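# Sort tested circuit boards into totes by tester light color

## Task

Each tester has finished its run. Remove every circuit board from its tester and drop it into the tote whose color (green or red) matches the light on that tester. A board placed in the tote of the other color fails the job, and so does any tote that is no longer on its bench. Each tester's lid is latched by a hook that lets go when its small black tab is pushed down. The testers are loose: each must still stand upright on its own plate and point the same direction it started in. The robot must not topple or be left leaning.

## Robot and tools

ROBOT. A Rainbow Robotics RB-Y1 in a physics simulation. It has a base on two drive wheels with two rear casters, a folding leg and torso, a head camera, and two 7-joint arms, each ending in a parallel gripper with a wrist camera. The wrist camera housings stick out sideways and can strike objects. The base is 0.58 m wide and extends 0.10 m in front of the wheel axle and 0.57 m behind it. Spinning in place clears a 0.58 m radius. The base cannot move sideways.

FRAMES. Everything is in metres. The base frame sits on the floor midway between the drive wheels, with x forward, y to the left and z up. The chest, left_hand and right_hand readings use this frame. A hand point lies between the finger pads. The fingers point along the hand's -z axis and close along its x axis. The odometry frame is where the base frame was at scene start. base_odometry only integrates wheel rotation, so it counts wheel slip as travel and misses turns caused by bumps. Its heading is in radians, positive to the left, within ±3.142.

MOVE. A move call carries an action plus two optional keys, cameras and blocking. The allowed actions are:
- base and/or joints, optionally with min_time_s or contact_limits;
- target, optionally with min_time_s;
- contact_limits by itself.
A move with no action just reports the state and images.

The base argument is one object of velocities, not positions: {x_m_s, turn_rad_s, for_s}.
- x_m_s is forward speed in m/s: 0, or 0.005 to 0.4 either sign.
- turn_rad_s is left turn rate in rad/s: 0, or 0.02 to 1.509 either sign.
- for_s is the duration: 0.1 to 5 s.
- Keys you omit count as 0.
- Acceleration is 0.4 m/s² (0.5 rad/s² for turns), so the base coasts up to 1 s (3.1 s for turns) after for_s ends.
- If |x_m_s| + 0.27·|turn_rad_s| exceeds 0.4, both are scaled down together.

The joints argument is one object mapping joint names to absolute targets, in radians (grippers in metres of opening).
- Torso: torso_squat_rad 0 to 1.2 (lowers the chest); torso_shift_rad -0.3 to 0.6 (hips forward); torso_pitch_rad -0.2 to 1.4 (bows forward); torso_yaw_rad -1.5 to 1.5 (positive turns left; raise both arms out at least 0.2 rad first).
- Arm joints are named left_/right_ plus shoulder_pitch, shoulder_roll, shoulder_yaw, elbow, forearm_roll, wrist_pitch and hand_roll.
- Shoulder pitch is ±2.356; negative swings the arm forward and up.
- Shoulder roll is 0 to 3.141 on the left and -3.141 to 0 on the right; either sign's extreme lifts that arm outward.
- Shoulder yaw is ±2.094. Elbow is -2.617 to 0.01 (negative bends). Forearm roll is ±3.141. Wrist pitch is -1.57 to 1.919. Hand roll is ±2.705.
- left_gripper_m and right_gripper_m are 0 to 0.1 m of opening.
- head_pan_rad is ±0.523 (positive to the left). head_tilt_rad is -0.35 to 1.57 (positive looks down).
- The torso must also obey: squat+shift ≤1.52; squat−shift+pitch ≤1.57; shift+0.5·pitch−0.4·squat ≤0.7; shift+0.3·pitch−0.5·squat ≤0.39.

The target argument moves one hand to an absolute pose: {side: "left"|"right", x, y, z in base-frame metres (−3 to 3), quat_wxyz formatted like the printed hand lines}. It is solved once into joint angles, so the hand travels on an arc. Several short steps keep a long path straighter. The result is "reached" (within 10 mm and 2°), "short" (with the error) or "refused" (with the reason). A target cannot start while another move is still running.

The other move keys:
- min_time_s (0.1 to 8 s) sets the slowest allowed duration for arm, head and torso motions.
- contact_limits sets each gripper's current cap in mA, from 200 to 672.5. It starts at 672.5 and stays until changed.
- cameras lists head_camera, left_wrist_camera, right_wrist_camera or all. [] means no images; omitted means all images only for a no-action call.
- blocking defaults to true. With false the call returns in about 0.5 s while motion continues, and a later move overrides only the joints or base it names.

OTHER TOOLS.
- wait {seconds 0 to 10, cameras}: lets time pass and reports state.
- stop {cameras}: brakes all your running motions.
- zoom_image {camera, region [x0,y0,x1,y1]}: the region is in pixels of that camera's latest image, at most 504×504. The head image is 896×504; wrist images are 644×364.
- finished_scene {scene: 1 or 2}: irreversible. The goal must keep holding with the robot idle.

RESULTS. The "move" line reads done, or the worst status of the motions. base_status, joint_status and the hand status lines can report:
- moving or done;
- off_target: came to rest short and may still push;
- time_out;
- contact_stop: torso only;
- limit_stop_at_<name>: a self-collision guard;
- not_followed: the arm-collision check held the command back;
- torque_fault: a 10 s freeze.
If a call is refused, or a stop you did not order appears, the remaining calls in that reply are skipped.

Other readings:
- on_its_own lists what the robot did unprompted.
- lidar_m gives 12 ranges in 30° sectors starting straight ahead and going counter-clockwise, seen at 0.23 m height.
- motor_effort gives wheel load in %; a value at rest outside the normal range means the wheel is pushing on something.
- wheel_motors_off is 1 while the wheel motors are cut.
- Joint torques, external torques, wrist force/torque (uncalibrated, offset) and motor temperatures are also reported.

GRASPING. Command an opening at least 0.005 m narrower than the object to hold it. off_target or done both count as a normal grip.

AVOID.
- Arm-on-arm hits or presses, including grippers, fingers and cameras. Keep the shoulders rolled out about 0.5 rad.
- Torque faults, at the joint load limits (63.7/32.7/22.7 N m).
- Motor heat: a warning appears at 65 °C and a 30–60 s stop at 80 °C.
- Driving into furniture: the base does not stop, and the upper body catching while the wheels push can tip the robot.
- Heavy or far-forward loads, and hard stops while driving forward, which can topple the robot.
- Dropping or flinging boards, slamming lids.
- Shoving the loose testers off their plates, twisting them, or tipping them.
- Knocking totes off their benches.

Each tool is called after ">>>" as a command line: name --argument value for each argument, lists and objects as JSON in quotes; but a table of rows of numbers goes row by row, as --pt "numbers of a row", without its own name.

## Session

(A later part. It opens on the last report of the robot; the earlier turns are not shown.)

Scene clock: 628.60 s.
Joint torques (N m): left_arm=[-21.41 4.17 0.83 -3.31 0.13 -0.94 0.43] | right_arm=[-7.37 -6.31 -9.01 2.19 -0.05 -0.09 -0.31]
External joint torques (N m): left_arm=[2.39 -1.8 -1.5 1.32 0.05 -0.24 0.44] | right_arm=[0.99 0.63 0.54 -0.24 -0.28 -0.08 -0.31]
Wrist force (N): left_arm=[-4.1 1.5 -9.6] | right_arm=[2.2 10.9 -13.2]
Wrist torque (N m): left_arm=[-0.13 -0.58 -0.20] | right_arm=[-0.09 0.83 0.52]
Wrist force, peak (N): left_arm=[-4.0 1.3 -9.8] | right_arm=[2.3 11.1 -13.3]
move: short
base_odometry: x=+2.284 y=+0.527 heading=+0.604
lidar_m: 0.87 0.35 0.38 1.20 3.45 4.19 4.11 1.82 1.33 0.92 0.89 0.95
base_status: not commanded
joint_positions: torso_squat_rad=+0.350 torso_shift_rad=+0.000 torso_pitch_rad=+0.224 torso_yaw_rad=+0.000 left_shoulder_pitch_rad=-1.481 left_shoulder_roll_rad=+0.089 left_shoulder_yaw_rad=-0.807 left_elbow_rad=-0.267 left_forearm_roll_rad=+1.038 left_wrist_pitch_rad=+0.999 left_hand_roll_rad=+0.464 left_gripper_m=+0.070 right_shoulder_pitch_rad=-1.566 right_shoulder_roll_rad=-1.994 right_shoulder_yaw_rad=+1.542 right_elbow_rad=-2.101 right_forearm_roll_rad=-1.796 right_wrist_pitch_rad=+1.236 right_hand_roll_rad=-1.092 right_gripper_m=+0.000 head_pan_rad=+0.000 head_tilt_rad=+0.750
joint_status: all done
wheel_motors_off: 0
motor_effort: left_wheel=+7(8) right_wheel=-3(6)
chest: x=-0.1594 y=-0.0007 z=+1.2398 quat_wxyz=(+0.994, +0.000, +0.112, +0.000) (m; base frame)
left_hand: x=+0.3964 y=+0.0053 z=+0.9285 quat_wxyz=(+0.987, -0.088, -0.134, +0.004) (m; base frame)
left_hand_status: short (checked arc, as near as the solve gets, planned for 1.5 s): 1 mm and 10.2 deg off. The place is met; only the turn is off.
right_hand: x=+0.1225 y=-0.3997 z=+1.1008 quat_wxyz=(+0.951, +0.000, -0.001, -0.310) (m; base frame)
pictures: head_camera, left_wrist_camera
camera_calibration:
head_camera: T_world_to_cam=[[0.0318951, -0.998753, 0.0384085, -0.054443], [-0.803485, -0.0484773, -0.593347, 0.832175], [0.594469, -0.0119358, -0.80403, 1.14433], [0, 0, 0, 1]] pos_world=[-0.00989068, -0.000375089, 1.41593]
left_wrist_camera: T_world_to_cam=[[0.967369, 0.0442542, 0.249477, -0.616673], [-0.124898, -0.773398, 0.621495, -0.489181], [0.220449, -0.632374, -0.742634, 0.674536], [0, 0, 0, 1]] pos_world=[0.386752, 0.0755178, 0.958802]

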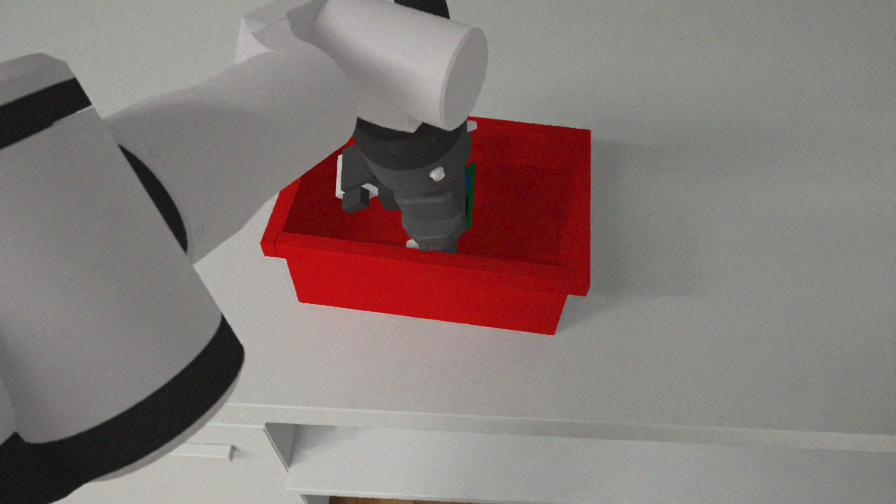

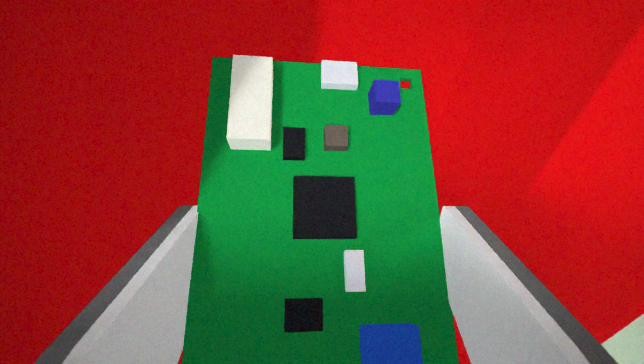

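>>> move --target '{"side":"left","x":0.398,"y":0.005,"z":0.912,"quat_wxyz":[0.984,-0.09,-0.15,0.004]}' --min_time_s 1.2 --cameras '["left_wrist_camera"]'

Scene clock: 632.80 s.
Joint torques (N m): left_arm=[-21.24 3.84 0.91 -3.48 0.06 -1.15 0.48] | right_arm=[-7.65 -5.72 -8.89 2.39 0.01 -0.01 -0.38]
External joint torques (N m): left_arm=[2.29 -1.72 -1.39 1.13 0 -0.39 0.5] | right_arm=[0.7 1.22 0.66 -0.04 -0.22 -0.01 -0.38]
Wrist force (N): left_arm=[-4.1 1.0 -9.4] | right_arm=[2.0 10.8 -12.9]
Wrist torque (N m): left_arm=[-0.08 -0.57 -0.19] | right_arm=[-0.07 0.82 0.54]
Wrist force, peak (N): left_arm=[-3.5 -0.8 53.5] | right_arm=[2.2 11.2 -13.3]
move: done
base_odometry: x=+2.284 y=+0.527 heading=+0.604
lidar_m: 0.87 0.34 0.38 1.21 3.45 4.18 4.12 1.82 1.33 0.91 0.89 0.94
base_status: not commanded
joint_positions: torso_squat_rad=+0.350 torso_shift_rad=+0.000 torso_pitch_rad=+0.224 torso_yaw_rad=+0.000 left_shoulder_pitch_rad=-1.445 left_shoulder_roll_rad=+0.079 left_shoulder_yaw_rad=-0.822 left_elbow_rad=-0.267 left_forearm_roll_rad=+1.018 left_wrist_pitch_rad=+0.926 left_hand_roll_rad=+0.474 left_gripper_m=+0.070 right_shoulder_pitch_rad=-1.566 right_shoulder_roll_rad=-1.994 right_shoulder_yaw_rad=+1.542 right_elbow_rad=-2.101 right_forearm_roll_rad=-1.796 right_wrist_pitch_rad=+1.236 right_hand_roll_rad=-1.092 right_gripper_m=+0.000 head_pan_rad=+0.000 head_tilt_rad=+0.750
joint_status: all done
wheel_motors_off: 0
motor_effort: left_wheel=+2(9) right_wheel=-4(10)
chest: x=-0.1593 y=-0.0007 z=+1.2398 quat_wxyz=(+0.994, +0.000, +0.112, +0.000) (m; base frame)
left_hand: x=+0.3979 y=+0.0052 z=+0.9124 quat_wxyz=(+0.984, -0.091, -0.153, +0.004) (m; base frame)
left_hand_status: reached (checked arc, planned for 1.2 s): 0 mm and 0.3 deg off.
right_hand: x=+0.1225 y=-0.3997 z=+1.1008 quat_wxyz=(+0.951, +0.000, -0.001, -0.310) (m; base frame)
pictures: left_wrist_camera
camera_calibration:
left_wrist_camera: T_world_to_cam=[[0.957219, 0.0489282, 0.285198, -0.642682], [-0.145581, -0.770351, 0.620778, -0.470254], [0.250076, -0.63574, -0.730271, 0.639109], [0, 0, 0, 1]] pos_world=[0.386901, 0.0754924, 0.941938]

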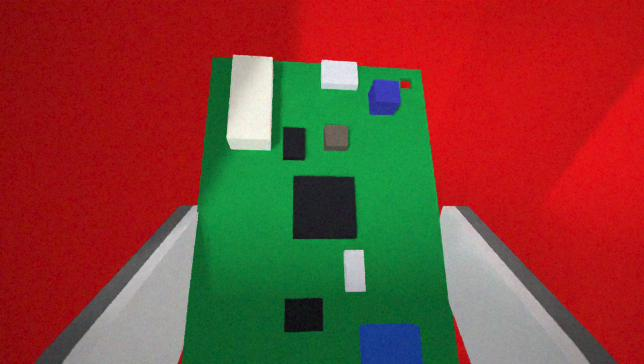

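>>> move --joints '{"left_gripper_m":0.088}' --cameras '["left_wrist_camera"]'

>>> move --target '{"side":"left","x":0.398,"y":0.005,"z":0.97,"quat_wxyz":[0.984,-0.09,-0.15,0.004]}' --min_time_s 1.2 --cameras '["left_wrist_camera"]'

>>> move --target '{"side":"left","x":0.39,"y":0.005,"z":1.07,"quat_wxyz":[0.984,-0.06,-0.15,0.004]}'

>>> move --target '{"side":"left","x":0.25,"y":0.25,"z":1.14,"quat_wxyz":[1,0,0,0]}' --cameras '["head_camera"]'

Scene clock: 642.57 s.
Joint torques (N m): left_arm=[-21.15 3.97 0.88 -3.52 0.06 -1.13 0.5] | right_arm=[-7.47 -5.67 -8.99 2.11 0.03 -0.09 -0.38]
External joint torques (N m): left_arm=[2.38 -1.58 -1.41 1.08 0 -0.37 0.52] | right_arm=[0.88 1.27 0.56 -0.32 -0.2 -0.08 -0.38]
Wrist force (N): left_arm=[-3.8 1.2 -9.2] | right_arm=[1.9 11.0 -12.8]
Wrist torque (N m): left_arm=[-0.11 -0.54 -0.20] | right_arm=[-0.11 0.80 0.52]
Wrist force, peak (N): left_arm=[-4.3 1.3 -9.8] | right_arm=[2.2 11.4 -13.0]
move: done
base_odometry: x=+2.284 y=+0.527 heading=+0.604
lidar_m: 0.87 0.35 0.38 1.22 3.45 4.19 4.11 1.82 1.34 0.91 0.88 0.95
base_status: not commanded
joint_positions: torso_squat_rad=+0.350 torso_shift_rad=+0.000 torso_pitch_rad=+0.224 torso_yaw_rad=+0.000 left_shoulder_pitch_rad=-1.445 left_shoulder_roll_rad=+0.079 left_shoulder_yaw_rad=-0.822 left_elbow_rad=-0.267 left_forearm_roll_rad=+1.018 left_wrist_pitch_rad=+0.926 left_hand_roll_rad=+0.474 left_gripper_m=+0.088 right_shoulder_pitch_rad=-1.566 right_shoulder_roll_rad=-1.994 right_shoulder_yaw_rad=+1.542 right_elbow_rad=-2.101 right_forearm_roll_rad=-1.796 right_wrist_pitch_rad=+1.236 right_hand_roll_rad=-1.092 right_gripper_m=+0.000 head_pan_rad=+0.000 head_tilt_rad=+0.750
joint_status: all done
wheel_motors_off: 0
motor_effort: left_wheel=+2(4) right_wheel=-2(5)
chest: x=-0.1593 y=-0.0007 z=+1.2398 quat_wxyz=(+0.994, +0.000, +0.112, +0.000) (m; base frame)
left_hand: x=+0.3979 y=+0.0052 z=+0.9124 quat_wxyz=(+0.984, -0.091, -0.153, +0.004) (m; base frame)
right_hand: x=+0.1225 y=-0.3997 z=+1.1008 quat_wxyz=(+0.951, +0.000, -0.001, -0.310) (m; base frame)
pictures: left_wrist_camera
camera_calibration:
left_wrist_camera: T_world_to_cam=[[0.957219, 0.0489282, 0.285198, -0.642682], [-0.145581, -0.770351, 0.620778, -0.470254], [0.250076, -0.63574, -0.730271, 0.639109], [0, 0, 0, 1]] pos_world=[0.386901, 0.0754924, 0.941938]

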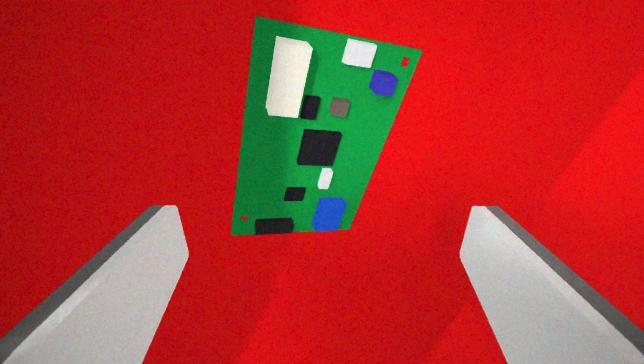

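Scene clock: 644.17 s.
Joint torques (N m): left_arm=[-21.68 6.27 4.54 -4.71 0.04 -0.51 0.21] | right_arm=[-7.52 -5.71 -8.94 2.25 0.01 -0.09 -0.35]
External joint torques (N m): left_arm=[2.13 0.33 -1.22 0.08 0.11 0.23 0.23] | right_arm=[0.83 1.23 0.61 -0.18 -0.22 -0.08 -0.35]
Wrist force (N): left_arm=[-4.0 1.2 -9.0] | right_arm=[2.3 10.9 -13.1]
Wrist torque (N m): left_arm=[-0.14 -0.54 -0.18] | right_arm=[-0.10 0.85 0.54]
Wrist force, peak (N): left_arm=[-4.2 1.0 -9.4] | right_arm=[2.1 11.3 -13.2]
move: done
base_odometry: x=+2.284 y=+0.527 heading=+0.604
lidar_m: 0.87 0.34 0.38 1.21 3.45 4.18 4.11 1.82 1.32 0.92 0.89 0.95
base_status: not commanded
joint_positions: torso_squat_rad=+0.350 torso_shift_rad=+0.000 torso_pitch_rad=+0.224 torso_yaw_rad=+0.000 left_shoulder_pitch_rad=-1.407 left_shoulder_roll_rad=+0.270 left_shoulder_yaw_rad=-0.849 left_elbow_rad=-0.723 left_forearm_roll_rad=+0.972 left_wrist_pitch_rad=+1.158 left_hand_roll_rad=+0.703 left_gripper_m=+0.088 right_shoulder_pitch_rad=-1.566 right_shoulder_roll_rad=-1.994 right_shoulder_yaw_rad=+1.542 right_elbow_rad=-2.101 right_forearm_roll_rad=-1.796 right_wrist_pitch_rad=+1.236 right_hand_roll_rad=-1.092 right_gripper_m=+0.000 head_pan_rad=+0.000 head_tilt_rad=+0.750
joint_status: all done
wheel_motors_off: 0
motor_effort: left_wheel=+3(4) right_wheel=-6(6)
chest: x=-0.1593 y=-0.0007 z=+1.2398 quat_wxyz=(+0.994, +0.000, +0.112, +0.000) (m; base frame)
left_hand: x=+0.3979 y=+0.0048 z=+0.9702 quat_wxyz=(+0.985, -0.090, -0.149, +0.004) (m; base frame)
left_hand_status: reached (checked arc, planned for 1.2 s): 0 mm and 0.2 deg off.
right_hand: x=+0.1225 y=-0.3997 z=+1.1008 quat_wxyz=(+0.951, +0.000, -0.001, -0.310) (m; base frame)
pictures: left_wrist_camera
camera_calibration:
left_wrist_camera: T_world_to_cam=[[0.959575, 0.0470219, 0.277497, -0.652596], [-0.141652, -0.771287, 0.620524, -0.50769], [0.243208, -0.634748, -0.733447, 0.686868], [0, 0, 0, 1]] pos_world=[0.387248, 0.0750991, 0.999909]

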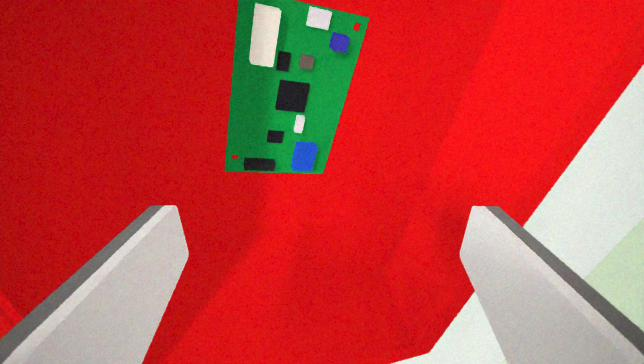

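Scene clock: 645.07 s.
Joint torques (N m): left_arm=[-21.46 6.86 7.3 -3.34 0.05 -0.76 -0.07] | right_arm=[-7.74 -5.51 -9.08 2.26 0.06 -0.12 -0.41]
External joint torques (N m): left_arm=[2.5 -0.1 -0.11 0.7 0.3 -0.13 -0.05] | right_arm=[0.61 1.44 0.48 -0.18 -0.17 -0.12 -0.41]
Wrist force (N): left_arm=[-3.9 0.8 -8.8] | right_arm=[2.3 10.9 -12.8]
Wrist torque (N m): left_arm=[-0.09 -0.54 -0.18] | right_arm=[-0.08 0.84 0.53]
Wrist force, peak (N): left_arm=[-5.2 1.4 -10.9] | right_arm=[2.4 11.2 -13.1]
move: done
base_odometry: x=+2.284 y=+0.527 heading=+0.604
lidar_m: 0.86 0.34 0.38 1.21 3.45 4.18 4.11 1.83 1.33 0.93 0.88 0.95
base_status: not commanded
joint_positions: torso_squat_rad=+0.350 torso_shift_rad=+0.000 torso_pitch_rad=+0.224 torso_yaw_rad=+0.000 left_shoulder_pitch_rad=-1.535 left_shoulder_roll_rad=+0.378 left_shoulder_yaw_rad=-0.828 left_elbow_rad=-0.957 left_forearm_roll_rad=+1.002 left_wrist_pitch_rad=+1.437 left_hand_roll_rad=+0.840 left_gripper_m=+0.088 right_shoulder_pitch_rad=-1.566 right_shoulder_roll_rad=-1.994 right_shoulder_yaw_rad=+1.542 right_elbow_rad=-2.101 right_forearm_roll_rad=-1.796 right_wrist_pitch_rad=+1.236 right_hand_roll_rad=-1.092 right_gripper_m=+0.000 head_pan_rad=+0.000 head_tilt_rad=+0.750
joint_status: all done
wheel_motors_off: 0
motor_effort: left_wheel=+2(4) right_wheel=-3(5)
chest: x=-0.1593 y=-0.0007 z=+1.2398 quat_wxyz=(+0.994, +0.000, +0.112, +0.000) (m; base frame)
left_hand: x=+0.3900 y=+0.0050 z=+1.0701 quat_wxyz=(+0.987, -0.059, -0.149, +0.004) (m; base frame)
left_hand_status: reached (checked arc, planned for 0.6 s): 0 mm and 0.2 deg off.
right_hand: x=+0.1225 y=-0.3997 z=+1.1008 quat_wxyz=(+0.951, +0.000, -0.001, -0.310) (m; base frame)
camera_calibration:
head_camera: T_world_to_cam=[[0.0319558, -0.998754, 0.0383253, -0.0543276], [-0.803518, -0.048476, -0.593304, 0.832194], [0.594423, -0.0118355, -0.804066, 1.14432], [0, 0, 0, 1]] pos_world=[-0.00979075, -0.000374928, 1.41593]
left_wrist_camera: T_world_to_cam=[[0.959051, 0.0388627, 0.280553, -0.675831], [-0.134628, -0.808937, 0.572273, -0.521598], [0.24919, -0.586609, -0.77058, 0.799366], [0, 0, 0, 1]] pos_world=[0.378741, 0.0732405, 1.10408]
right_wrist_camera: T_world_to_cam=[[-0.795986, 0.60501, -0.0192225, 0.362953], [0.53504, 0.71807, 0.445092, -0.235294], [0.283088, 0.344002, -0.895278, 1.16003], [0, 0, 0, 1]] pos_world=[0.0864058, -0.449685, 1.15025]

Scene clock: 646.77 s.
Joint torques (N m): left_arm=[-15.97 9.07 11 -0.68 0.14 -0.2 -0.2] | right_arm=[-7.57 -5.76 -8.99 2.27 0.05 -0.05 -0.39]
External joint torques (N m): left_arm=[1.74 -0.76 0.91 -0.2 0.11 -0.16 -0.2] | right_arm=[0.78 1.19 0.56 -0.17 -0.18 -0.04 -0.39]
Wrist force (N): left_arm=[-2.3 -0.4 -9.6] | right_arm=[2.2 10.8 -13.1]
Wrist torque (N m): left_arm=[-0.01 -0.47 -0.17] | right_arm=[-0.08 0.83 0.53]
Wrist force, peak (N): left_arm=[-4.1 0.9 -10.3] | right_arm=[2.1 11.3 -13.1]
move: done
base_odometry: x=+2.284 y=+0.527 heading=+0.604
lidar_m: 0.87 0.34 0.38 1.21 3.45 4.18 4.11 1.82 1.33 0.92 0.89 0.96
base_status: not commanded
joint_positions: torso_squat_rad=+0.350 torso_shift_rad=+0.000 torso_pitch_rad=+0.224 torso_yaw_rad=+0.000 left_shoulder_pitch_rad=-1.306 left_shoulder_roll_rad=+1.193 left_shoulder_yaw_rad=-0.741 left_elbow_rad=-1.702 left_forearm_roll_rad=+1.550 left_wrist_pitch_rad=+1.818 left_hand_roll_rad=+0.824 left_gripper_m=+0.088 right_shoulder_pitch_rad=-1.566 right_shoulder_roll_rad=-1.994 right_shoulder_yaw_rad=+1.542 right_elbow_rad=-2.101 right_forearm_roll_rad=-1.796 right_wrist_pitch_rad=+1.236 right_hand_roll_rad=-1.092 right_gripper_m=+0.000 head_pan_rad=+0.000 head_tilt_rad=+0.750
joint_status: all done
wheel_motors_off: 0
motor_effort: left_wheel=+3(5) right_wheel=-5(5)
chest: x=-0.1593 y=-0.0007 z=+1.2398 quat_wxyz=(+0.994, +0.000, +0.112, +0.000) (m; base frame)
left_hand: x=+0.2498 y=+0.2497 z=+1.1398 quat_wxyz=(+1.000, +0.003, +0.004, -0.001) (m; base frame)
left_hand_status: reached (checked arc, planned for 1.1 s): 0 mm and 0.6 deg off.
right_hand: x=+0.1225 y=-0.3997 z=+1.1008 quat_wxyz=(+0.951, +0.000, -0.001, -0.310) (m; base frame)
pictures: head_camera
camera_calibration:
head_camera: T_world_to_cam=[[0.0320392, -0.998749, 0.0383814, -0.0544058], [-0.803562, -0.0485755, -0.593236, 0.832096], [0.594358, -0.011835, -0.804113, 1.14439], [0, 0, 0, 1]] pos_world=[-0.00979083, -0.000374565, 1.41593]

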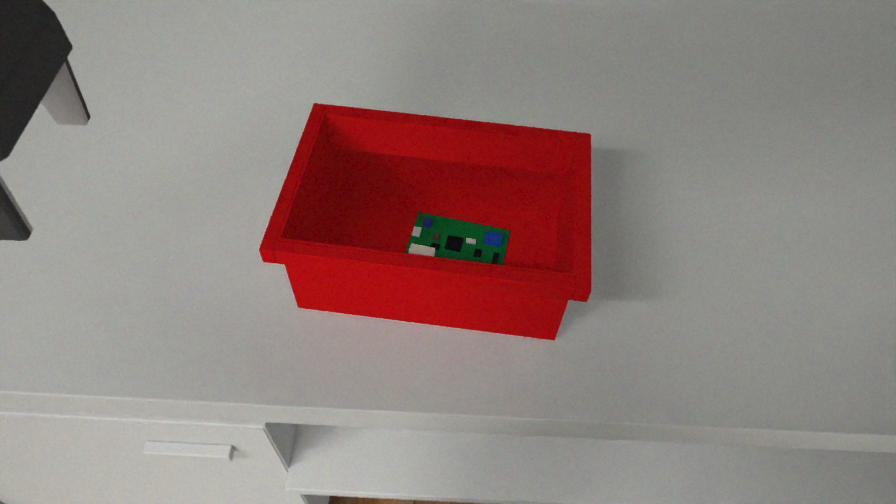

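>>> move --base '{"x_m_s":-0.3,"for_s":3}' --joints '{"head_tilt_rad":0.3,"left_gripper_m":0}'

>>> move --base '{"turn_rad_s":0.5,"for_s":4.67}' --cameras '["head_camera"]'

Scene clock: 659.50 s.
Joint torques (N m): left_arm=[-16.38 9.02 10.64 -0.68 0.16 -0.23 -0.15] | right_arm=[-7.47 -5.86 -9.01 2.27 0.08 -0.09 -0.26]
External joint torques (N m): left_arm=[1.34 -0.81 0.56 -0.21 0.13 -0.19 -0.15] | right_arm=[0.88 1.08 0.54 -0.17 -0.15 -0.08 -0.26]
Wrist force (N): left_arm=[-2.2 -0.1 -9.5] | right_arm=[2.2 10.5 -13.2]
Wrist torque (N m): left_arm=[-0.03 -0.46 -0.17] | right_arm=[-0.03 0.85 0.51]
Wrist force, peak (N): left_arm=[-2.2 -0.1 -9.8] | right_arm=[2.2 11.2 -13.5]
move: done
base_odometry: x=+1.544 y=+0.016 heading=+0.605
lidar_m: 1.19 1.22 1.65 3.32 3.49 3.29 3.22 1.81 1.33 1.28 1.30 1.42
base_status: done (sent for 3 of 3 s)
joint_positions: torso_squat_rad=+0.350 torso_shift_rad=+0.000 torso_pitch_rad=+0.224 torso_yaw_rad=+0.000 left_shoulder_pitch_rad=-1.306 left_shoulder_roll_rad=+1.193 left_shoulder_yaw_rad=-0.741 left_elbow_rad=-1.702 left_forearm_roll_rad=+1.550 left_wrist_pitch_rad=+1.818 left_hand_roll_rad=+0.824 left_gripper_m=+0.000 right_shoulder_pitch_rad=-1.566 right_shoulder_roll_rad=-1.994 right_shoulder_yaw_rad=+1.542 right_elbow_rad=-2.101 right_forearm_roll_rad=-1.796 right_wrist_pitch_rad=+1.236 right_hand_roll_rad=-1.092 right_gripper_m=+0.000 head_pan_rad=+0.000 head_tilt_rad=+0.300
joint_status: all done
wheel_motors_off: 0
motor_effort: left_wheel=+7(28) right_wheel=-1(23)
chest: x=-0.1594 y=-0.0007 z=+1.2398 quat_wxyz=(+0.994, +0.000, +0.112, +0.000) (m; base frame)
left_hand: x=+0.2498 y=+0.2497 z=+1.1399 quat_wxyz=(+1.000, +0.003, +0.004, -0.001) (m; base frame)
right_hand: x=+0.1225 y=-0.3997 z=+1.1008 quat_wxyz=(+0.951, +0.000, -0.001, -0.310) (m; base frame)
camera_calibration:
head_camera: T_world_to_cam=[[0.0117481, -0.99876, 0.0483755, -0.0705553], [-0.465511, -0.0482793, -0.883724, 1.279], [0.884964, -0.0121373, -0.465501, 0.687328], [0, 0, 0, 1]] pos_world=[-0.0120416, -0.000376143, 1.45365]
left_wrist_camera: T_world_to_cam=[[0.999709, 0.013926, -0.0196994, -0.232073], [0.0217098, -0.875419, 0.482877, -0.302962], [-0.0105207, -0.483164, -0.875467, 1.19025], [0, 0, 0, 1]] pos_world=[0.251105, 0.313098, 1.18374]
right_wrist_camera: T_world_to_cam=[[-0.796016, 0.604969, -0.0192479, 0.362966], [0.534995, 0.718105, 0.445091, -0.235274], [0.283089, 0.344002, -0.895278, 1.16003], [0, 0, 0, 1]] pos_world=[0.0864058, -0.449685, 1.15025]

Scene clock: 665.47 s.
Joint torques (N m): left_arm=[-16.21 9.13 10.57 -0.7 0.23 -0.22 -0.16] | right_arm=[-7.27 -6.05 -8.92 2.43 -0.09 -0.02 -0.39]
External joint torques (N m): left_arm=[1.51 -0.7 0.49 -0.22 0.2 -0.17 -0.16] | right_arm=[1.08 0.89 0.63 -0.01 -0.32 -0.01 -0.39]
Wrist force (N): left_arm=[-2.3 0.0 -9.0] | right_arm=[2.2 11.1 -13.0]
Wrist torque (N m): left_arm=[-0.07 -0.46 -0.15] | right_arm=[-0.11 0.83 0.54]
Wrist force, peak (N): left_arm=[-2.2 0.2 -9.7] | right_arm=[2.5 11.3 -13.1]
move: done
base_odometry: x=+1.544 y=+0.016 heading=+2.938
lidar_m: 3.82 3.27 2.66 1.48 1.25 1.25 1.43 1.75 1.22 1.38 2.60 3.32
base_status: done (sent for 4.67 of 4.67 s)
joint_positions: torso_squat_rad=+0.350 torso_shift_rad=+0.000 torso_pitch_rad=+0.224 torso_yaw_rad=+0.000 left_shoulder_pitch_rad=-1.306 left_shoulder_roll_rad=+1.193 left_shoulder_yaw_rad=-0.741 left_elbow_rad=-1.702 left_forearm_roll_rad=+1.550 left_wrist_pitch_rad=+1.818 left_hand_roll_rad=+0.824 left_gripper_m=+0.000 right_shoulder_pitch_rad=-1.566 right_shoulder_roll_rad=-1.994 right_shoulder_yaw_rad=+1.542 right_elbow_rad=-2.101 right_forearm_roll_rad=-1.796 right_wrist_pitch_rad=+1.236 right_hand_roll_rad=-1.092 right_gripper_m=+0.000 head_pan_rad=+0.000 head_tilt_rad=+0.300
joint_status: not commanded
wheel_motors_off: 0
motor_effort: left_wheel=+1(27) right_wheel=+3(26)
chest: x=-0.1594 y=-0.0007 z=+1.2398 quat_wxyz=(+0.994, +0.000, +0.112, +0.000) (m; base frame)
left_hand: x=+0.2498 y=+0.2497 z=+1.1399 quat_wxyz=(+1.000, +0.003, +0.004, -0.001) (m; base frame)
right_hand: x=+0.1225 y=-0.3997 z=+1.1008 quat_wxyz=(+0.951, +0.000, -0.001, -0.310) (m; base frame)
pictures: head_camera
camera_calibration:
head_camera: T_world_to_cam=[[0.01166, -0.998759, 0.0484227, -0.0706251], [-0.465516, -0.04828, -0.883722, 1.279], [0.884963, -0.0122373, -0.465501, 0.687327], [0, 0, 0, 1]] pos_world=[-0.0120414, -0.000376306, 1.45365]

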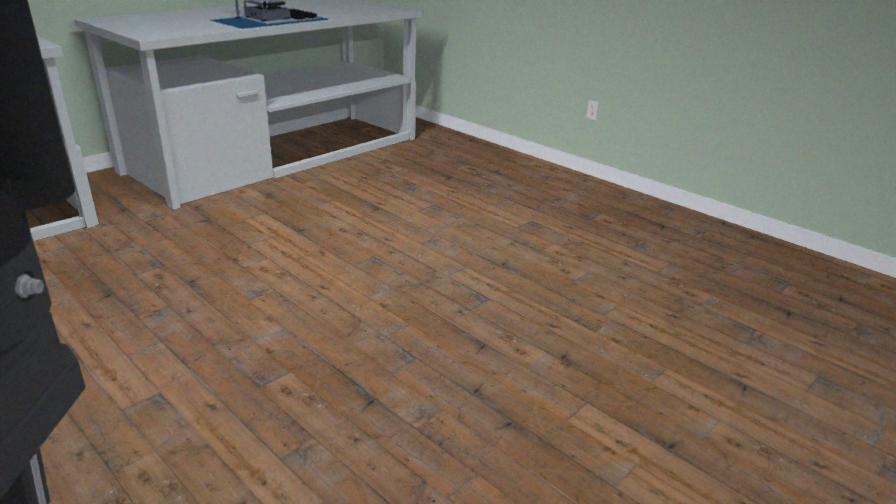

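>>> move --base '{"x_m_s":0.4,"for_s":5}'

>>> move --base '{"x_m_s":0.4,"for_s":3}'

>>> move --base '{"turn_rad_s":0.4,"for_s":2}' --joints '{"head_tilt_rad":0.4}' --cameras '["head_camera"]'

Scene clock: 680.30 s.
Joint torques (N m): left_arm=[-16.22 9.09 10.34 -0.67 0.22 -0.23 -0.12] | right_arm=[-7.5 -6.06 -9.16 2.37 -0.07 -0.04 -0.41]
External joint torques (N m): left_arm=[1.49 -0.74 0.26 -0.19 0.19 -0.19 -0.12] | right_arm=[0.85 0.89 0.39 -0.07 -0.3 -0.03 -0.41]
Wrist force (N): left_arm=[-2.3 -0.1 -9.3] | right_arm=[1.9 10.6 -12.5]
Wrist torque (N m): left_arm=[-0.06 -0.48 -0.18] | right_arm=[-0.04 0.81 0.53]
Wrist force, peak (N): left_arm=[-2.3 -0.1 -9.7] | right_arm=[2.4 11.4 -13.4]
move: done
base_odometry: x=-0.415 y=+0.420 heading=+2.938
lidar_m: 2.17 1.76 1.74 2.52 2.70 2.71 3.09 2.54 2.70 2.23 1.91 1.90
base_status: done (sent for 5 of 5 s)
joint_positions: torso_squat_rad=+0.350 torso_shift_rad=+0.000 torso_pitch_rad=+0.224 torso_yaw_rad=+0.000 left_shoulder_pitch_rad=-1.306 left_shoulder_roll_rad=+1.193 left_shoulder_yaw_rad=-0.741 left_elbow_rad=-1.702 left_forearm_roll_rad=+1.550 left_wrist_pitch_rad=+1.818 left_hand_roll_rad=+0.824 left_gripper_m=+0.000 right_shoulder_pitch_rad=-1.566 right_shoulder_roll_rad=-1.994 right_shoulder_yaw_rad=+1.542 right_elbow_rad=-2.101 right_forearm_roll_rad=-1.796 right_wrist_pitch_rad=+1.236 right_hand_roll_rad=-1.092 right_gripper_m=+0.000 head_pan_rad=+0.000 head_tilt_rad=+0.300
joint_status: not commanded
wheel_motors_off: 0
motor_effort: left_wheel=+2(28) right_wheel=-3(30)
chest: x=-0.1593 y=-0.0007 z=+1.2398 quat_wxyz=(+0.994, +0.000, +0.112, +0.000) (m; base frame)
left_hand: x=+0.2498 y=+0.2497 z=+1.1398 quat_wxyz=(+1.000, +0.003, +0.004, -0.001) (m; base frame)
right_hand: x=+0.1225 y=-0.3997 z=+1.1008 quat_wxyz=(+0.951, +0.000, -0.001, -0.310) (m; base frame)
camera_calibration:
head_camera: T_world_to_cam=[[0.0116635, -0.998759, 0.0484199, -0.0706221], [-0.465593, -0.0482781, -0.883681, 1.27899], [0.884922, -0.0122371, -0.465579, 0.687351], [0, 0, 0, 1]] pos_world=[-0.0119412, -0.000376313, 1.45365]
left_wrist_camera: T_world_to_cam=[[0.999708, 0.0138786, -0.0197874, -0.232055], [0.0217108, -0.87542, 0.482875, -0.302914], [-0.0106207, -0.483164, -0.875466, 1.19018], [0, 0, 0, 1]] pos_world=[0.251204, 0.313097, 1.18364]
right_wrist_camera: T_world_to_cam=[[-0.79604, 0.60494, -0.0191778, 0.362874], [0.535008, 0.718125, 0.445043, -0.235211], [0.282997, 0.344012, -0.895304, 1.16007], [0, 0, 0, 1]] pos_world=[0.0864054, -0.449685, 1.15025]

Scene clock: 684.87 s.
Joint torques (N m): left_arm=[-16.44 8.92 10.5 -0.67 0.18 -0.23 -0.11] | right_arm=[-7.38 -6.18 -9.03 2.38 0.02 -0.07 -0.3]
External joint torques (N m): left_arm=[1.27 -0.91 0.42 -0.19 0.15 -0.19 -0.11] | right_arm=[0.97 0.76 0.52 -0.06 -0.21 -0.06 -0.3]
Wrist force (N): left_arm=[-2.2 -0.2 -9.1] | right_arm=[2.2 10.8 -13.0]
Wrist torque (N m): left_arm=[-0.05 -0.46 -0.19] | right_arm=[-0.06 0.84 0.52]
Wrist force, peak (N): left_arm=[-2.5 0.0 -9.7] | right_arm=[2.4 11.3 -13.4]
move: done
base_odometry: x=-1.590 y=+0.662 heading=+2.938
lidar_m: 1.13 1.19 1.06 1.08 2.79 3.58 4.00 3.53 2.23 1.22 1.03 1.03
base_status: done (sent for 3 of 3 s)
joint_positions: torso_squat_rad=+0.350 torso_shift_rad=+0.000 torso_pitch_rad=+0.224 torso_yaw_rad=+0.000 left_shoulder_pitch_rad=-1.306 left_shoulder_roll_rad=+1.193 left_shoulder_yaw_rad=-0.741 left_elbow_rad=-1.702 left_forearm_roll_rad=+1.550 left_wrist_pitch_rad=+1.818 left_hand_roll_rad=+0.824 left_gripper_m=+0.000 right_shoulder_pitch_rad=-1.566 right_shoulder_roll_rad=-1.994 right_shoulder_yaw_rad=+1.542 right_elbow_rad=-2.101 right_forearm_roll_rad=-1.796 right_wrist_pitch_rad=+1.236 right_hand_roll_rad=-1.092 right_gripper_m=+0.000 head_pan_rad=+0.000 head_tilt_rad=+0.300
joint_status: not commanded
wheel_motors_off: 0
motor_effort: left_wheel=+1(27) right_wheel=-3(19)
chest: x=-0.1593 y=-0.0007 z=+1.2398 quat_wxyz=(+0.994, +0.000, +0.112, +0.000) (m; base frame)
left_hand: x=+0.2498 y=+0.2497 z=+1.1398 quat_wxyz=(+1.000, +0.003, +0.004, -0.001) (m; base frame)
right_hand: x=+0.1225 y=-0.3997 z=+1.1008 quat_wxyz=(+0.951, +0.000, -0.001, -0.310) (m; base frame)
camera_calibration:
head_camera: T_world_to_cam=[[0.0116635, -0.998759, 0.0484199, -0.0706221], [-0.465593, -0.0482781, -0.883681, 1.27899], [0.884922, -0.0122371, -0.465579, 0.687351], [0, 0, 0, 1]] pos_world=[-0.0119412, -0.000376313, 1.45365]
left_wrist_camera: T_world_to_cam=[[0.999708, 0.0138786, -0.0197874, -0.232055], [0.0217108, -0.87542, 0.482875, -0.302914], [-0.0106207, -0.483164, -0.875466, 1.19018], [0, 0, 0, 1]] pos_world=[0.251204, 0.313097, 1.18364]
right_wrist_camera: T_world_to_cam=[[-0.79604, 0.60494, -0.0191778, 0.362874], [0.535008, 0.718125, 0.445043, -0.235211], [0.282997, 0.344012, -0.895304, 1.16007], [0, 0, 0, 1]] pos_world=[0.0864054, -0.449685, 1.15025]

Scene clock: 687.97 s.
Joint torques (N m): left_arm=[-16.37 9.11 10.4 -0.61 0.22 -0.14 -0.1] | right_arm=[-7.81 -6 -8.85 2.3 0.04 -0.04 -0.35]
External joint torques (N m): left_arm=[1.35 -0.73 0.32 -0.13 0.19 -0.09 -0.1] | right_arm=[0.55 0.94 0.7 -0.14 -0.19 -0.03 -0.35]
Wrist force (N): left_arm=[-2.0 -0.1 -9.5] | right_arm=[2.0 10.9 -13.2]
Wrist torque (N m): left_arm=[-0.05 -0.42 -0.17] | right_arm=[-0.08 0.82 0.53]
Wrist force, peak (N): left_arm=[-2.0 -0.2 -9.6] | right_arm=[2.4 11.1 -13.2]
move: done
base_odometry: x=-1.590 y=+0.662 heading=-2.545
lidar_m: 1.61 1.07 1.31 3.58 3.70 3.49 3.32 1.52 1.11 1.05 1.06 1.13
base_status: done (sent for 2 of 2 s)
joint_positions: torso_squat_rad=+0.350 torso_shift_rad=+0.000 torso_pitch_rad=+0.224 torso_yaw_rad=+0.000 left_shoulder_pitch_rad=-1.306 left_shoulder_roll_rad=+1.193 left_shoulder_yaw_rad=-0.741 left_elbow_rad=-1.702 left_forearm_roll_rad=+1.550 left_wrist_pitch_rad=+1.818 left_hand_roll_rad=+0.824 left_gripper_m=+0.000 right_shoulder_pitch_rad=-1.566 right_shoulder_roll_rad=-1.994 right_shoulder_yaw_rad=+1.542 right_elbow_rad=-2.101 right_forearm_roll_rad=-1.796 right_wrist_pitch_rad=+1.236 right_hand_roll_rad=-1.092 right_gripper_m=+0.000 head_pan_rad=+0.000 head_tilt_rad=+0.400
joint_status: all done
wheel_motors_off: 0
motor_effort: left_wheel=+0(28) right_wheel=+2(24)
chest: x=-0.1593 y=-0.0007 z=+1.2398 quat_wxyz=(+0.994, +0.000, +0.112, +0.000) (m; base frame)
left_hand: x=+0.2498 y=+0.2497 z=+1.1398 quat_wxyz=(+1.000, +0.003, +0.004, -0.001) (m; base frame)
right_hand: x=+0.1225 y=-0.3997 z=+1.1008 quat_wxyz=(+0.951, +0.000, -0.001, -0.310) (m; base frame)
pictures: head_camera
camera_calibration:
head_camera: T_world_to_cam=[[0.0165193, -0.99876, 0.046959, -0.0680859], [-0.551431, -0.0482776, -0.832822, 1.19824], [0.834057, -0.012137, -0.551545, 0.805563], [0, 0, 0, 1]] pos_world=[-0.0100126, -0.000376149, 1.44542]

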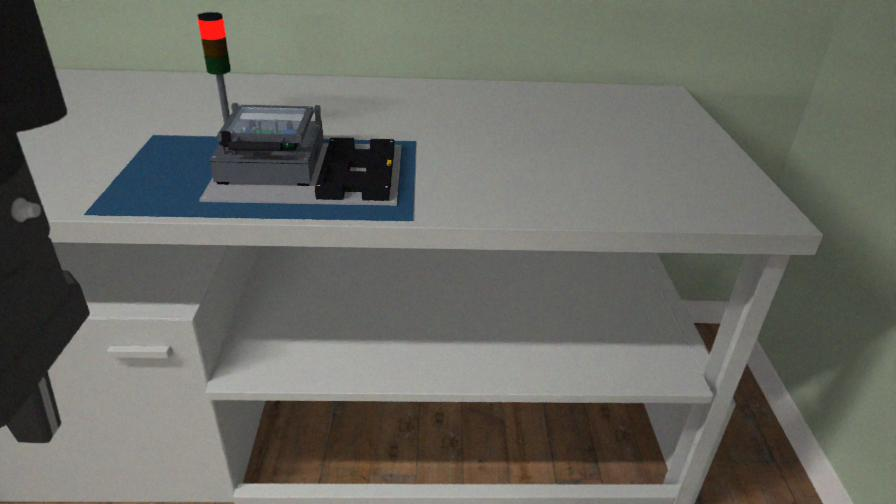

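>>> move --base '{"turn_rad_s":0.19,"for_s":1}'

>>> move --base '{"x_m_s":0.25,"for_s":2.5}'

>>> move --base '{"turn_rad_s":-0.16,"for_s":1}' --joints '{"head_pan_rad":0.2,"head_tilt_rad":0.7}' --cameras '["head_camera"]'

Scene clock: 700.73 s.
Joint torques (N m): left_arm=[-16.4 8.96 10.51 -0.63 0.26 -0.25 -0.13] | right_arm=[-7.39 -5.91 -8.72 2.25 -0.01 -0.09 -0.38]
External joint torques (N m): left_arm=[1.31 -0.87 0.42 -0.15 0.23 -0.21 -0.13] | right_arm=[0.96 1.03 0.83 -0.18 -0.24 -0.08 -0.38]
Wrist force (N): left_arm=[-2.1 -0.2 -9.3] | right_arm=[2.0 10.9 -13.1]
Wrist torque (N m): left_arm=[-0.06 -0.45 -0.18] | right_arm=[-0.09 0.82 0.53]
Wrist force, peak (N): left_arm=[-2.3 -0.2 -9.6] | right_arm=[2.1 11.1 -13.4]
move: done
base_odometry: x=-1.590 y=+0.662 heading=-2.355
lidar_m: 1.12 1.06 1.75 3.58 3.95 3.50 2.43 1.29 1.06 1.06 1.13 1.13
base_status: done (sent for 1 of 1 s)
joint_positions: torso_squat_rad=+0.350 torso_shift_rad=+0.000 torso_pitch_rad=+0.224 torso_yaw_rad=+0.000 left_shoulder_pitch_rad=-1.306 left_shoulder_roll_rad=+1.193 left_shoulder_yaw_rad=-0.741 left_elbow_rad=-1.702 left_forearm_roll_rad=+1.550 left_wrist_pitch_rad=+1.818 left_hand_roll_rad=+0.824 left_gripper_m=+0.000 right_shoulder_pitch_rad=-1.566 right_shoulder_roll_rad=-1.994 right_shoulder_yaw_rad=+1.542 right_elbow_rad=-2.101 right_forearm_roll_rad=-1.796 right_wrist_pitch_rad=+1.236 right_hand_roll_rad=-1.092 right_gripper_m=+0.000 head_pan_rad=+0.000 head_tilt_rad=+0.400
joint_status: not commanded
wheel_motors_off: 0
motor_effort: left_wheel=+1(20) right_wheel=+4(25)
chest: x=-0.1593 y=-0.0007 z=+1.2398 quat_wxyz=(+0.994, +0.000, +0.112, +0.000) (m; base frame)
left_hand: x=+0.2498 y=+0.2497 z=+1.1398 quat_wxyz=(+1.000, +0.003, +0.004, -0.001) (m; base frame)
right_hand: x=+0.1225 y=-0.3997 z=+1.1008 quat_wxyz=(+0.951, +0.000, -0.001, -0.310) (m; base frame)
camera_calibration:
head_camera: T_world_to_cam=[[0.0165193, -0.99876, 0.046959, -0.0680859], [-0.551431, -0.0482776, -0.832822, 1.19824], [0.834057, -0.012137, -0.551545, 0.805563], [0, 0, 0, 1]] pos_world=[-0.0100126, -0.000376149, 1.44542]
left_wrist_camera: T_world_to_cam=[[0.999708, 0.0138786, -0.0197874, -0.232055], [0.0217108, -0.87542, 0.482875, -0.302914], [-0.0106207, -0.483164, -0.875466, 1.19018], [0, 0, 0, 1]] pos_world=[0.251204, 0.313097, 1.18364]
right_wrist_camera: T_world_to_cam=[[-0.79604, 0.60494, -0.0191778, 0.362874], [0.535008, 0.718125, 0.445043, -0.235211], [0.282997, 0.344012, -0.895304, 1.16007], [0, 0, 0, 1]] pos_world=[0.0864054, -0.449685, 1.15025]

Scene clock: 704.33 s.
Joint torques (N m): left_arm=[-16.24 8.99 10.38 -0.6 0.16 -0.2 -0.22] | right_arm=[-7.61 -5.87 -8.6 2.23 -0.07 -0.07 -0.29]
External joint torques (N m): left_arm=[1.47 -0.84 0.3 -0.12 0.13 -0.16 -0.22] | right_arm=[0.74 1.07 0.95 -0.21 -0.3 -0.06 -0.29]
Wrist force (N): left_arm=[-2.1 -0.2 -9.5] | right_arm=[2.3 10.9 -12.9]
Wrist torque (N m): left_arm=[-0.03 -0.44 -0.17] | right_arm=[-0.08 0.85 0.53]
Wrist force, peak (N): left_arm=[-2.1 0.0 -9.6] | right_arm=[2.6 11.2 -13.4]
move: done
base_odometry: x=-2.032 y=+0.220 heading=-2.355
lidar_m: 0.91 0.49 0.59 3.47 3.84 4.06 2.79 1.43 1.17 0.81 0.79 1.00
base_status: done (sent for 2.5 of 2.5 s)
joint_positions: torso_squat_rad=+0.350 torso_shift_rad=+0.000 torso_pitch_rad=+0.224 torso_yaw_rad=+0.000 left_shoulder_pitch_rad=-1.306 left_shoulder_roll_rad=+1.193 left_shoulder_yaw_rad=-0.741 left_elbow_rad=-1.702 left_forearm_roll_rad=+1.550 left_wrist_pitch_rad=+1.818 left_hand_roll_rad=+0.824 left_gripper_m=+0.000 right_shoulder_pitch_rad=-1.566 right_shoulder_roll_rad=-1.994 right_shoulder_yaw_rad=+1.542 right_elbow_rad=-2.101 right_forearm_roll_rad=-1.796 right_wrist_pitch_rad=+1.236 right_hand_roll_rad=-1.092 right_gripper_m=+0.000 head_pan_rad=+0.000 head_tilt_rad=+0.400
joint_status: not commanded
wheel_motors_off: 0
motor_effort: left_wheel=-1(27) right_wheel=-3(29)
chest: x=-0.1593 y=-0.0007 z=+1.2398 quat_wxyz=(+0.994, +0.000, +0.112, +0.000) (m; base frame)
left_hand: x=+0.2498 y=+0.2497 z=+1.1398 quat_wxyz=(+1.000, +0.003, +0.004, -0.001) (m; base frame)
right_hand: x=+0.1225 y=-0.3997 z=+1.1008 quat_wxyz=(+0.951, +0.000, -0.001, -0.310) (m; base frame)
camera_calibration:
head_camera: T_world_to_cam=[[0.0165236, -0.99876, 0.0469611, -0.0680888], [-0.551478, -0.048281, -0.832791, 1.1982], [0.834026, -0.0121373, -0.551592, 0.805629], [0, 0, 0, 1]] pos_world=[-0.0100125, -0.000376137, 1.44542]
left_wrist_camera: T_world_to_cam=[[0.999708, 0.0138786, -0.0197874, -0.232055], [0.0217108, -0.87542, 0.482875, -0.302914], [-0.0106207, -0.483164, -0.875466, 1.19018], [0, 0, 0, 1]] pos_world=[0.251204, 0.313097, 1.18364]
right_wrist_camera: T_world_to_cam=[[-0.79604, 0.60494, -0.0191778, 0.362874], [0.535008, 0.718125, 0.445043, -0.235211], [0.282997, 0.344012, -0.895304, 1.16007], [0, 0, 0, 1]] pos_world=[0.0864054, -0.449685, 1.15025]

Scene clock: 705.93 s.
Joint torques (N m): left_arm=[-16.56 9.09 10.37 -0.69 0.23 -0.24 -0.07] | right_arm=[-7.55 -5.77 -9.02 2.19 -0.01 -0.04 -0.29]
External joint torques (N m): left_arm=[1.16 -0.73 0.29 -0.21 0.2 -0.19 -0.08] | right_arm=[0.8 1.18 0.53 -0.24 -0.23 -0.03 -0.3]
Wrist force (N): left_arm=[-2.3 -0.3 -9.0] | right_arm=[2.4 11.3 -13.1]
Wrist torque (N m): left_arm=[-0.03 -0.48 -0.18] | right_arm=[-0.11 0.87 0.53]
Wrist force, peak (N): left_arm=[-1.9 -0.3 -9.6] | right_arm=[2.4 11.3 -13.1]
move: done
base_odometry: x=-2.032 y=+0.220 heading=-2.515
lidar_m: 0.99 0.51 0.50 2.52 3.61 4.19 3.95 1.63 1.21 1.16 0.78 1.04
base_status: done (sent for 1 of 1 s)
joint_positions: torso_squat_rad=+0.350 torso_shift_rad=+0.000 torso_pitch_rad=+0.224 torso_yaw_rad=+0.000 left_shoulder_pitch_rad=-1.306 left_shoulder_roll_rad=+1.193 left_shoulder_yaw_rad=-0.741 left_elbow_rad=-1.702 left_forearm_roll_rad=+1.550 left_wrist_pitch_rad=+1.818 left_hand_roll_rad=+0.824 left_gripper_m=+0.000 right_shoulder_pitch_rad=-1.566 right_shoulder_roll_rad=-1.994 right_shoulder_yaw_rad=+1.542 right_elbow_rad=-2.101 right_forearm_roll_rad=-1.796 right_wrist_pitch_rad=+1.236 right_hand_roll_rad=-1.092 right_gripper_m=+0.000 head_pan_rad=+0.200 head_tilt_rad=+0.700
joint_status: all done
wheel_motors_off: 0
motor_effort: left_wheel=-2(27) right_wheel=-5(23)
chest: x=-0.1593 y=-0.0007 z=+1.2398 quat_wxyz=(+0.994, +0.000, +0.112, +0.000) (m; base frame)
left_hand: x=+0.2498 y=+0.2497 z=+1.1398 quat_wxyz=(+1.000, +0.003, +0.004, -0.001) (m; base frame)
right_hand: x=+0.1225 y=-0.3997 z=+1.1008 quat_wxyz=(+0.951, +0.000, -0.001, -0.310) (m; base frame)
pictures: head_camera
camera_calibration:
head_camera: T_world_to_cam=[[0.22302, -0.974805, -0.00405769, 0.0241668], [-0.751515, -0.16928, -0.637628, 0.900368], [0.620877, 0.145253, -0.770333, 1.09865], [0, 0, 0, 1]] pos_world=[-0.0108789, 0.0163895, 1.42053]

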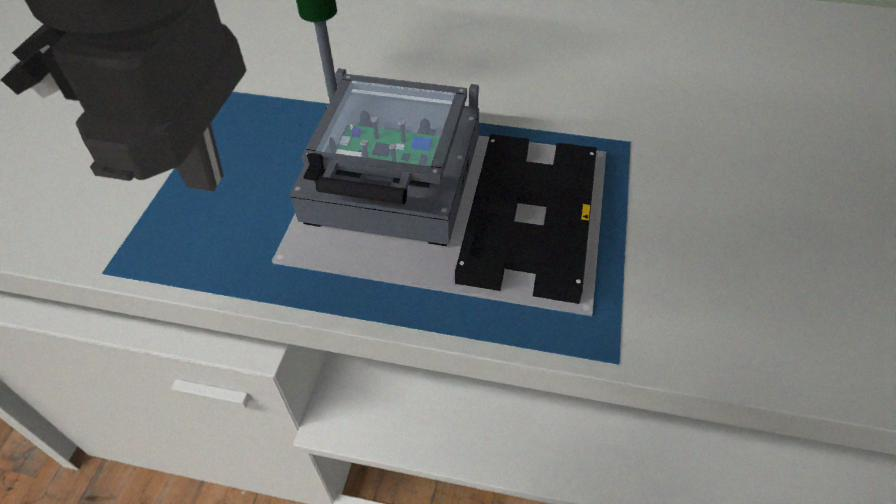

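>>> move --base '{"x_m_s":0.1,"for_s":1.15}' --cameras '["all"]'

>>> zoom_image --camera "head_camera" --region '[220, 130, 520, 340]'

Scene clock: 719.43 s.
Joint torques (N m): left_arm=[-16.35 9.04 10.48 -0.63 0.23 -0.2 -0.14] | right_arm=[-7.38 -6 -8.91 2.32 -0.03 -0.07 -0.31]
External joint torques (N m): left_arm=[1.36 -0.8 0.39 -0.16 0.2 -0.15 -0.14] | right_arm=[0.97 0.95 0.64 -0.12 -0.26 -0.06 -0.31]
Wrist force (N): left_arm=[-2.4 0.0 -9.4] | right_arm=[2.2 11.0 -13.1]
Wrist torque (N m): left_arm=[-0.06 -0.48 -0.17] | right_arm=[-0.08 0.82 0.52]
Wrist force, peak (N): left_arm=[-2.1 0.1 -9.8] | right_arm=[2.5 11.3 -13.3]
move: done
base_odometry: x=-2.126 y=+0.151 heading=-2.515
lidar_m: 0.87 0.51 0.42 0.88 3.61 4.30 4.07 1.63 1.20 1.17 0.75 0.92
base_status: done (sent for 1.17 of 1.17 s)
joint_positions: torso_squat_rad=+0.350 torso_shift_rad=+0.000 torso_pitch_rad=+0.224 torso_yaw_rad=+0.000 left_shoulder_pitch_rad=-1.306 left_shoulder_roll_rad=+1.193 left_shoulder_yaw_rad=-0.741 left_elbow_rad=-1.702 left_forearm_roll_rad=+1.550 left_wrist_pitch_rad=+1.818 left_hand_roll_rad=+0.824 left_gripper_m=+0.000 right_shoulder_pitch_rad=-1.566 right_shoulder_roll_rad=-1.994 right_shoulder_yaw_rad=+1.542 right_elbow_rad=-2.101 right_forearm_roll_rad=-1.796 right_wrist_pitch_rad=+1.236 right_hand_roll_rad=-1.092 right_gripper_m=+0.000 head_pan_rad=+0.200 head_tilt_rad=+0.700
joint_status: not commanded
wheel_motors_off: 0
motor_effort: left_wheel=-3(28) right_wheel=-1(27)
chest: x=-0.1592 y=-0.0007 z=+1.2398 quat_wxyz=(+0.994, +0.000, +0.112, +0.000) (m; base frame)
left_hand: x=+0.2499 y=+0.2497 z=+1.1398 quat_wxyz=(+1.000, +0.003, +0.004, -0.001) (m; base frame)
right_hand: x=+0.1226 y=-0.3997 z=+1.1007 quat_wxyz=(+0.951, +0.000, -0.001, -0.310) (m; base frame)
pictures: head_camera, left_wrist_camera, right_wrist_camera
camera_calibration:
head_camera: T_world_to_cam=[[0.223016, -0.974806, -0.00408885, 0.0241883], [-0.751606, -0.169278, -0.637521, 0.900226], [0.620767, 0.145251, -0.770422, 1.09864], [0, 0, 0, 1]] pos_world=[-0.0107787, 0.0163894, 1.42043]
left_wrist_camera: T_world_to_cam=[[0.999705, 0.0139192, -0.0199228, -0.232004], [0.0218117, -0.875419, 0.482872, -0.303025], [-0.0107196, -0.483164, -0.875465, 1.19016], [0, 0, 0, 1]] pos_world=[0.251303, 0.312998, 1.18364]
right_wrist_camera: T_world_to_cam=[[-0.796044, 0.604941, -0.0190004, 0.362747], [0.5351, 0.718115, 0.444949, -0.235123], [0.282812, 0.344032, -0.895354, 1.16004], [0, 0, 0, 1]] pos_world=[0.0865043, -0.449685, 1.15015]

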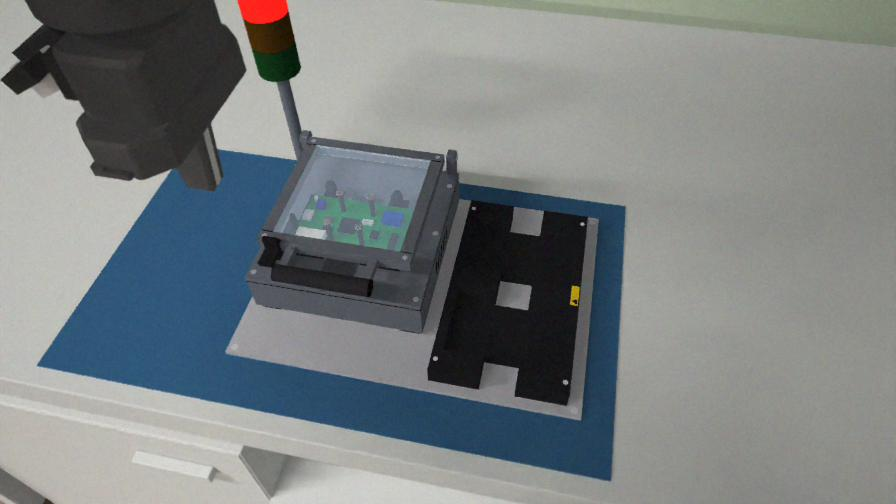

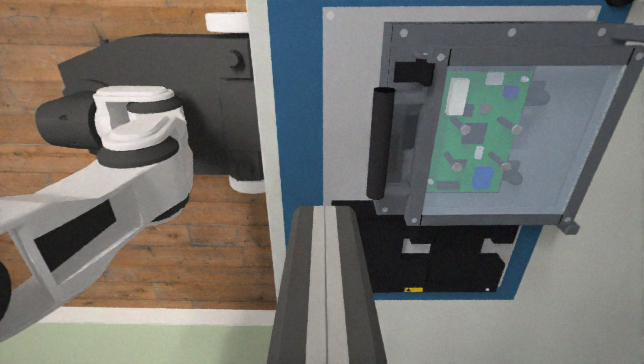

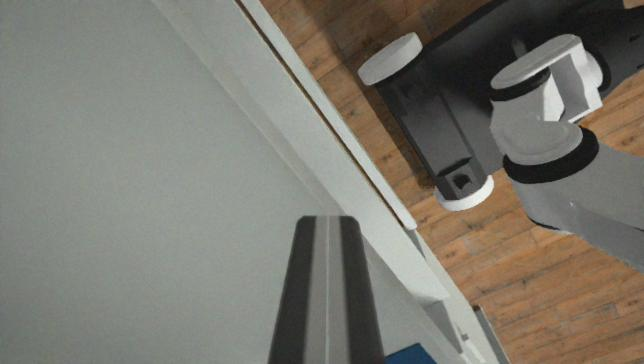

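Scaled by 1.680 from the camera's 896x504 image, which has a finer 1280x720 frame.

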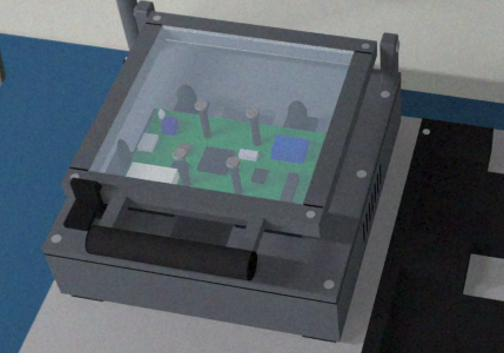

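>>> move --base '{"x_m_s":0.1,"for_s":0.8}' --cameras '["head_camera","left_wrist_camera"]'

>>> zoom_image --camera "left_wrist_camera" --region '[260, 0, 560, 240]'

Scene clock: 732.33 s.
Joint torques (N m): left_arm=[-16.31 9.12 10.53 -0.62 0.21 -0.18 -0.14] | right_arm=[-7.42 -6.15 -8.88 2.22 0.03 -0.09 -0.25]
External joint torques (N m): left_arm=[1.41 -0.71 0.45 -0.14 0.18 -0.14 -0.14] | right_arm=[0.93 0.8 0.67 -0.22 -0.2 -0.09 -0.25]
Wrist force (N): left_arm=[-2.2 -0.1 -9.4] | right_arm=[2.4 10.9 -12.8]
Wrist torque (N m): left_arm=[-0.04 -0.46 -0.19] | right_arm=[-0.10 0.86 0.53]
Wrist force, peak (N): left_arm=[-1.8 0.0 -9.7] | right_arm=[2.8 11.3 -13.2]
move: done
base_odometry: x=-2.191 y=+0.105 heading=-2.515
lidar_m: 0.80 0.51 0.38 0.58 3.60 4.37 4.15 1.63 1.21 0.76 0.74 0.84
base_status: done (sent for 0.8 of 0.8 s)
joint_positions: torso_squat_rad=+0.350 torso_shift_rad=+0.000 torso_pitch_rad=+0.224 torso_yaw_rad=+0.000 left_shoulder_pitch_rad=-1.306 left_shoulder_roll_rad=+1.193 left_shoulder_yaw_rad=-0.741 left_elbow_rad=-1.702 left_forearm_roll_rad=+1.550 left_wrist_pitch_rad=+1.818 left_hand_roll_rad=+0.824 left_gripper_m=+0.000 right_shoulder_pitch_rad=-1.566 right_shoulder_roll_rad=-1.994 right_shoulder_yaw_rad=+1.542 right_elbow_rad=-2.101 right_forearm_roll_rad=-1.796 right_wrist_pitch_rad=+1.236 right_hand_roll_rad=-1.092 right_gripper_m=+0.000 head_pan_rad=+0.200 head_tilt_rad=+0.700
joint_status: not commanded
wheel_motors_off: 0
motor_effort: left_wheel=-3(17) right_wheel=+0(27)
chest: x=-0.1592 y=-0.0007 z=+1.2398 quat_wxyz=(+0.994, +0.000, +0.112, +0.000) (m; base frame)
left_hand: x=+0.2499 y=+0.2497 z=+1.1398 quat_wxyz=(+1.000, +0.003, +0.004, -0.001) (m; base frame)
right_hand: x=+0.1226 y=-0.3997 z=+1.1007 quat_wxyz=(+0.951, +0.000, -0.001, -0.310) (m; base frame)
pictures: head_camera, left_wrist_camera
camera_calibration:
head_camera: T_world_to_cam=[[0.223016, -0.974806, -0.00408885, 0.0241883], [-0.751606, -0.169278, -0.637521, 0.900226], [0.620767, 0.145251, -0.770422, 1.09864], [0, 0, 0, 1]] pos_world=[-0.0107787, 0.0163894, 1.42043]
left_wrist_camera: T_world_to_cam=[[0.999705, 0.0139192, -0.0199228, -0.231904], [0.0218117, -0.875419, 0.482872, -0.303023], [-0.0107196, -0.483164, -0.875465, 1.19016], [0, 0, 0, 1]] pos_world=[0.251203, 0.312998, 1.18364]

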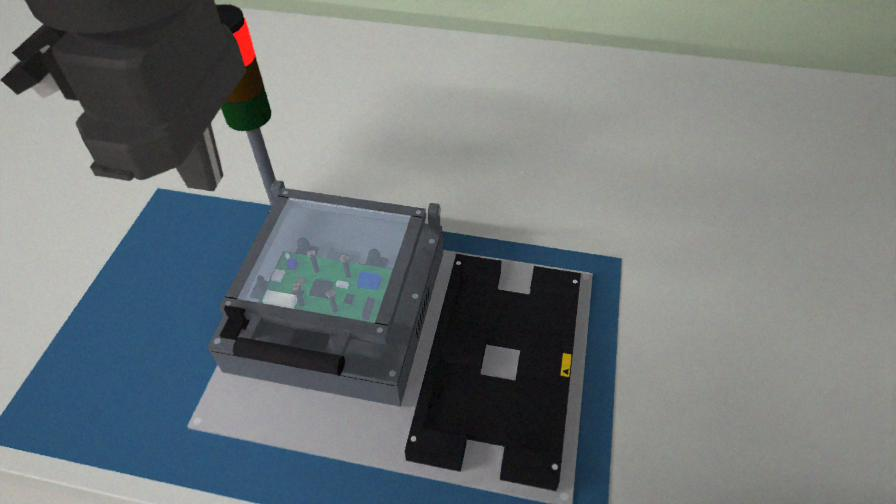

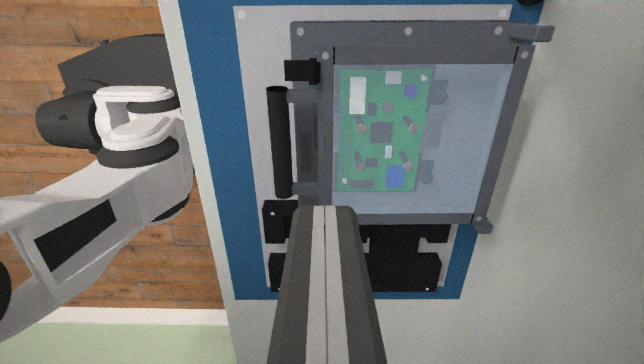

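Scaled by 1.680 from the camera's 644x364 image, which has a finer 920x520 frame.

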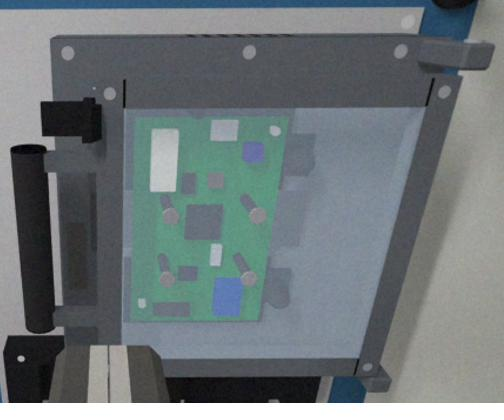

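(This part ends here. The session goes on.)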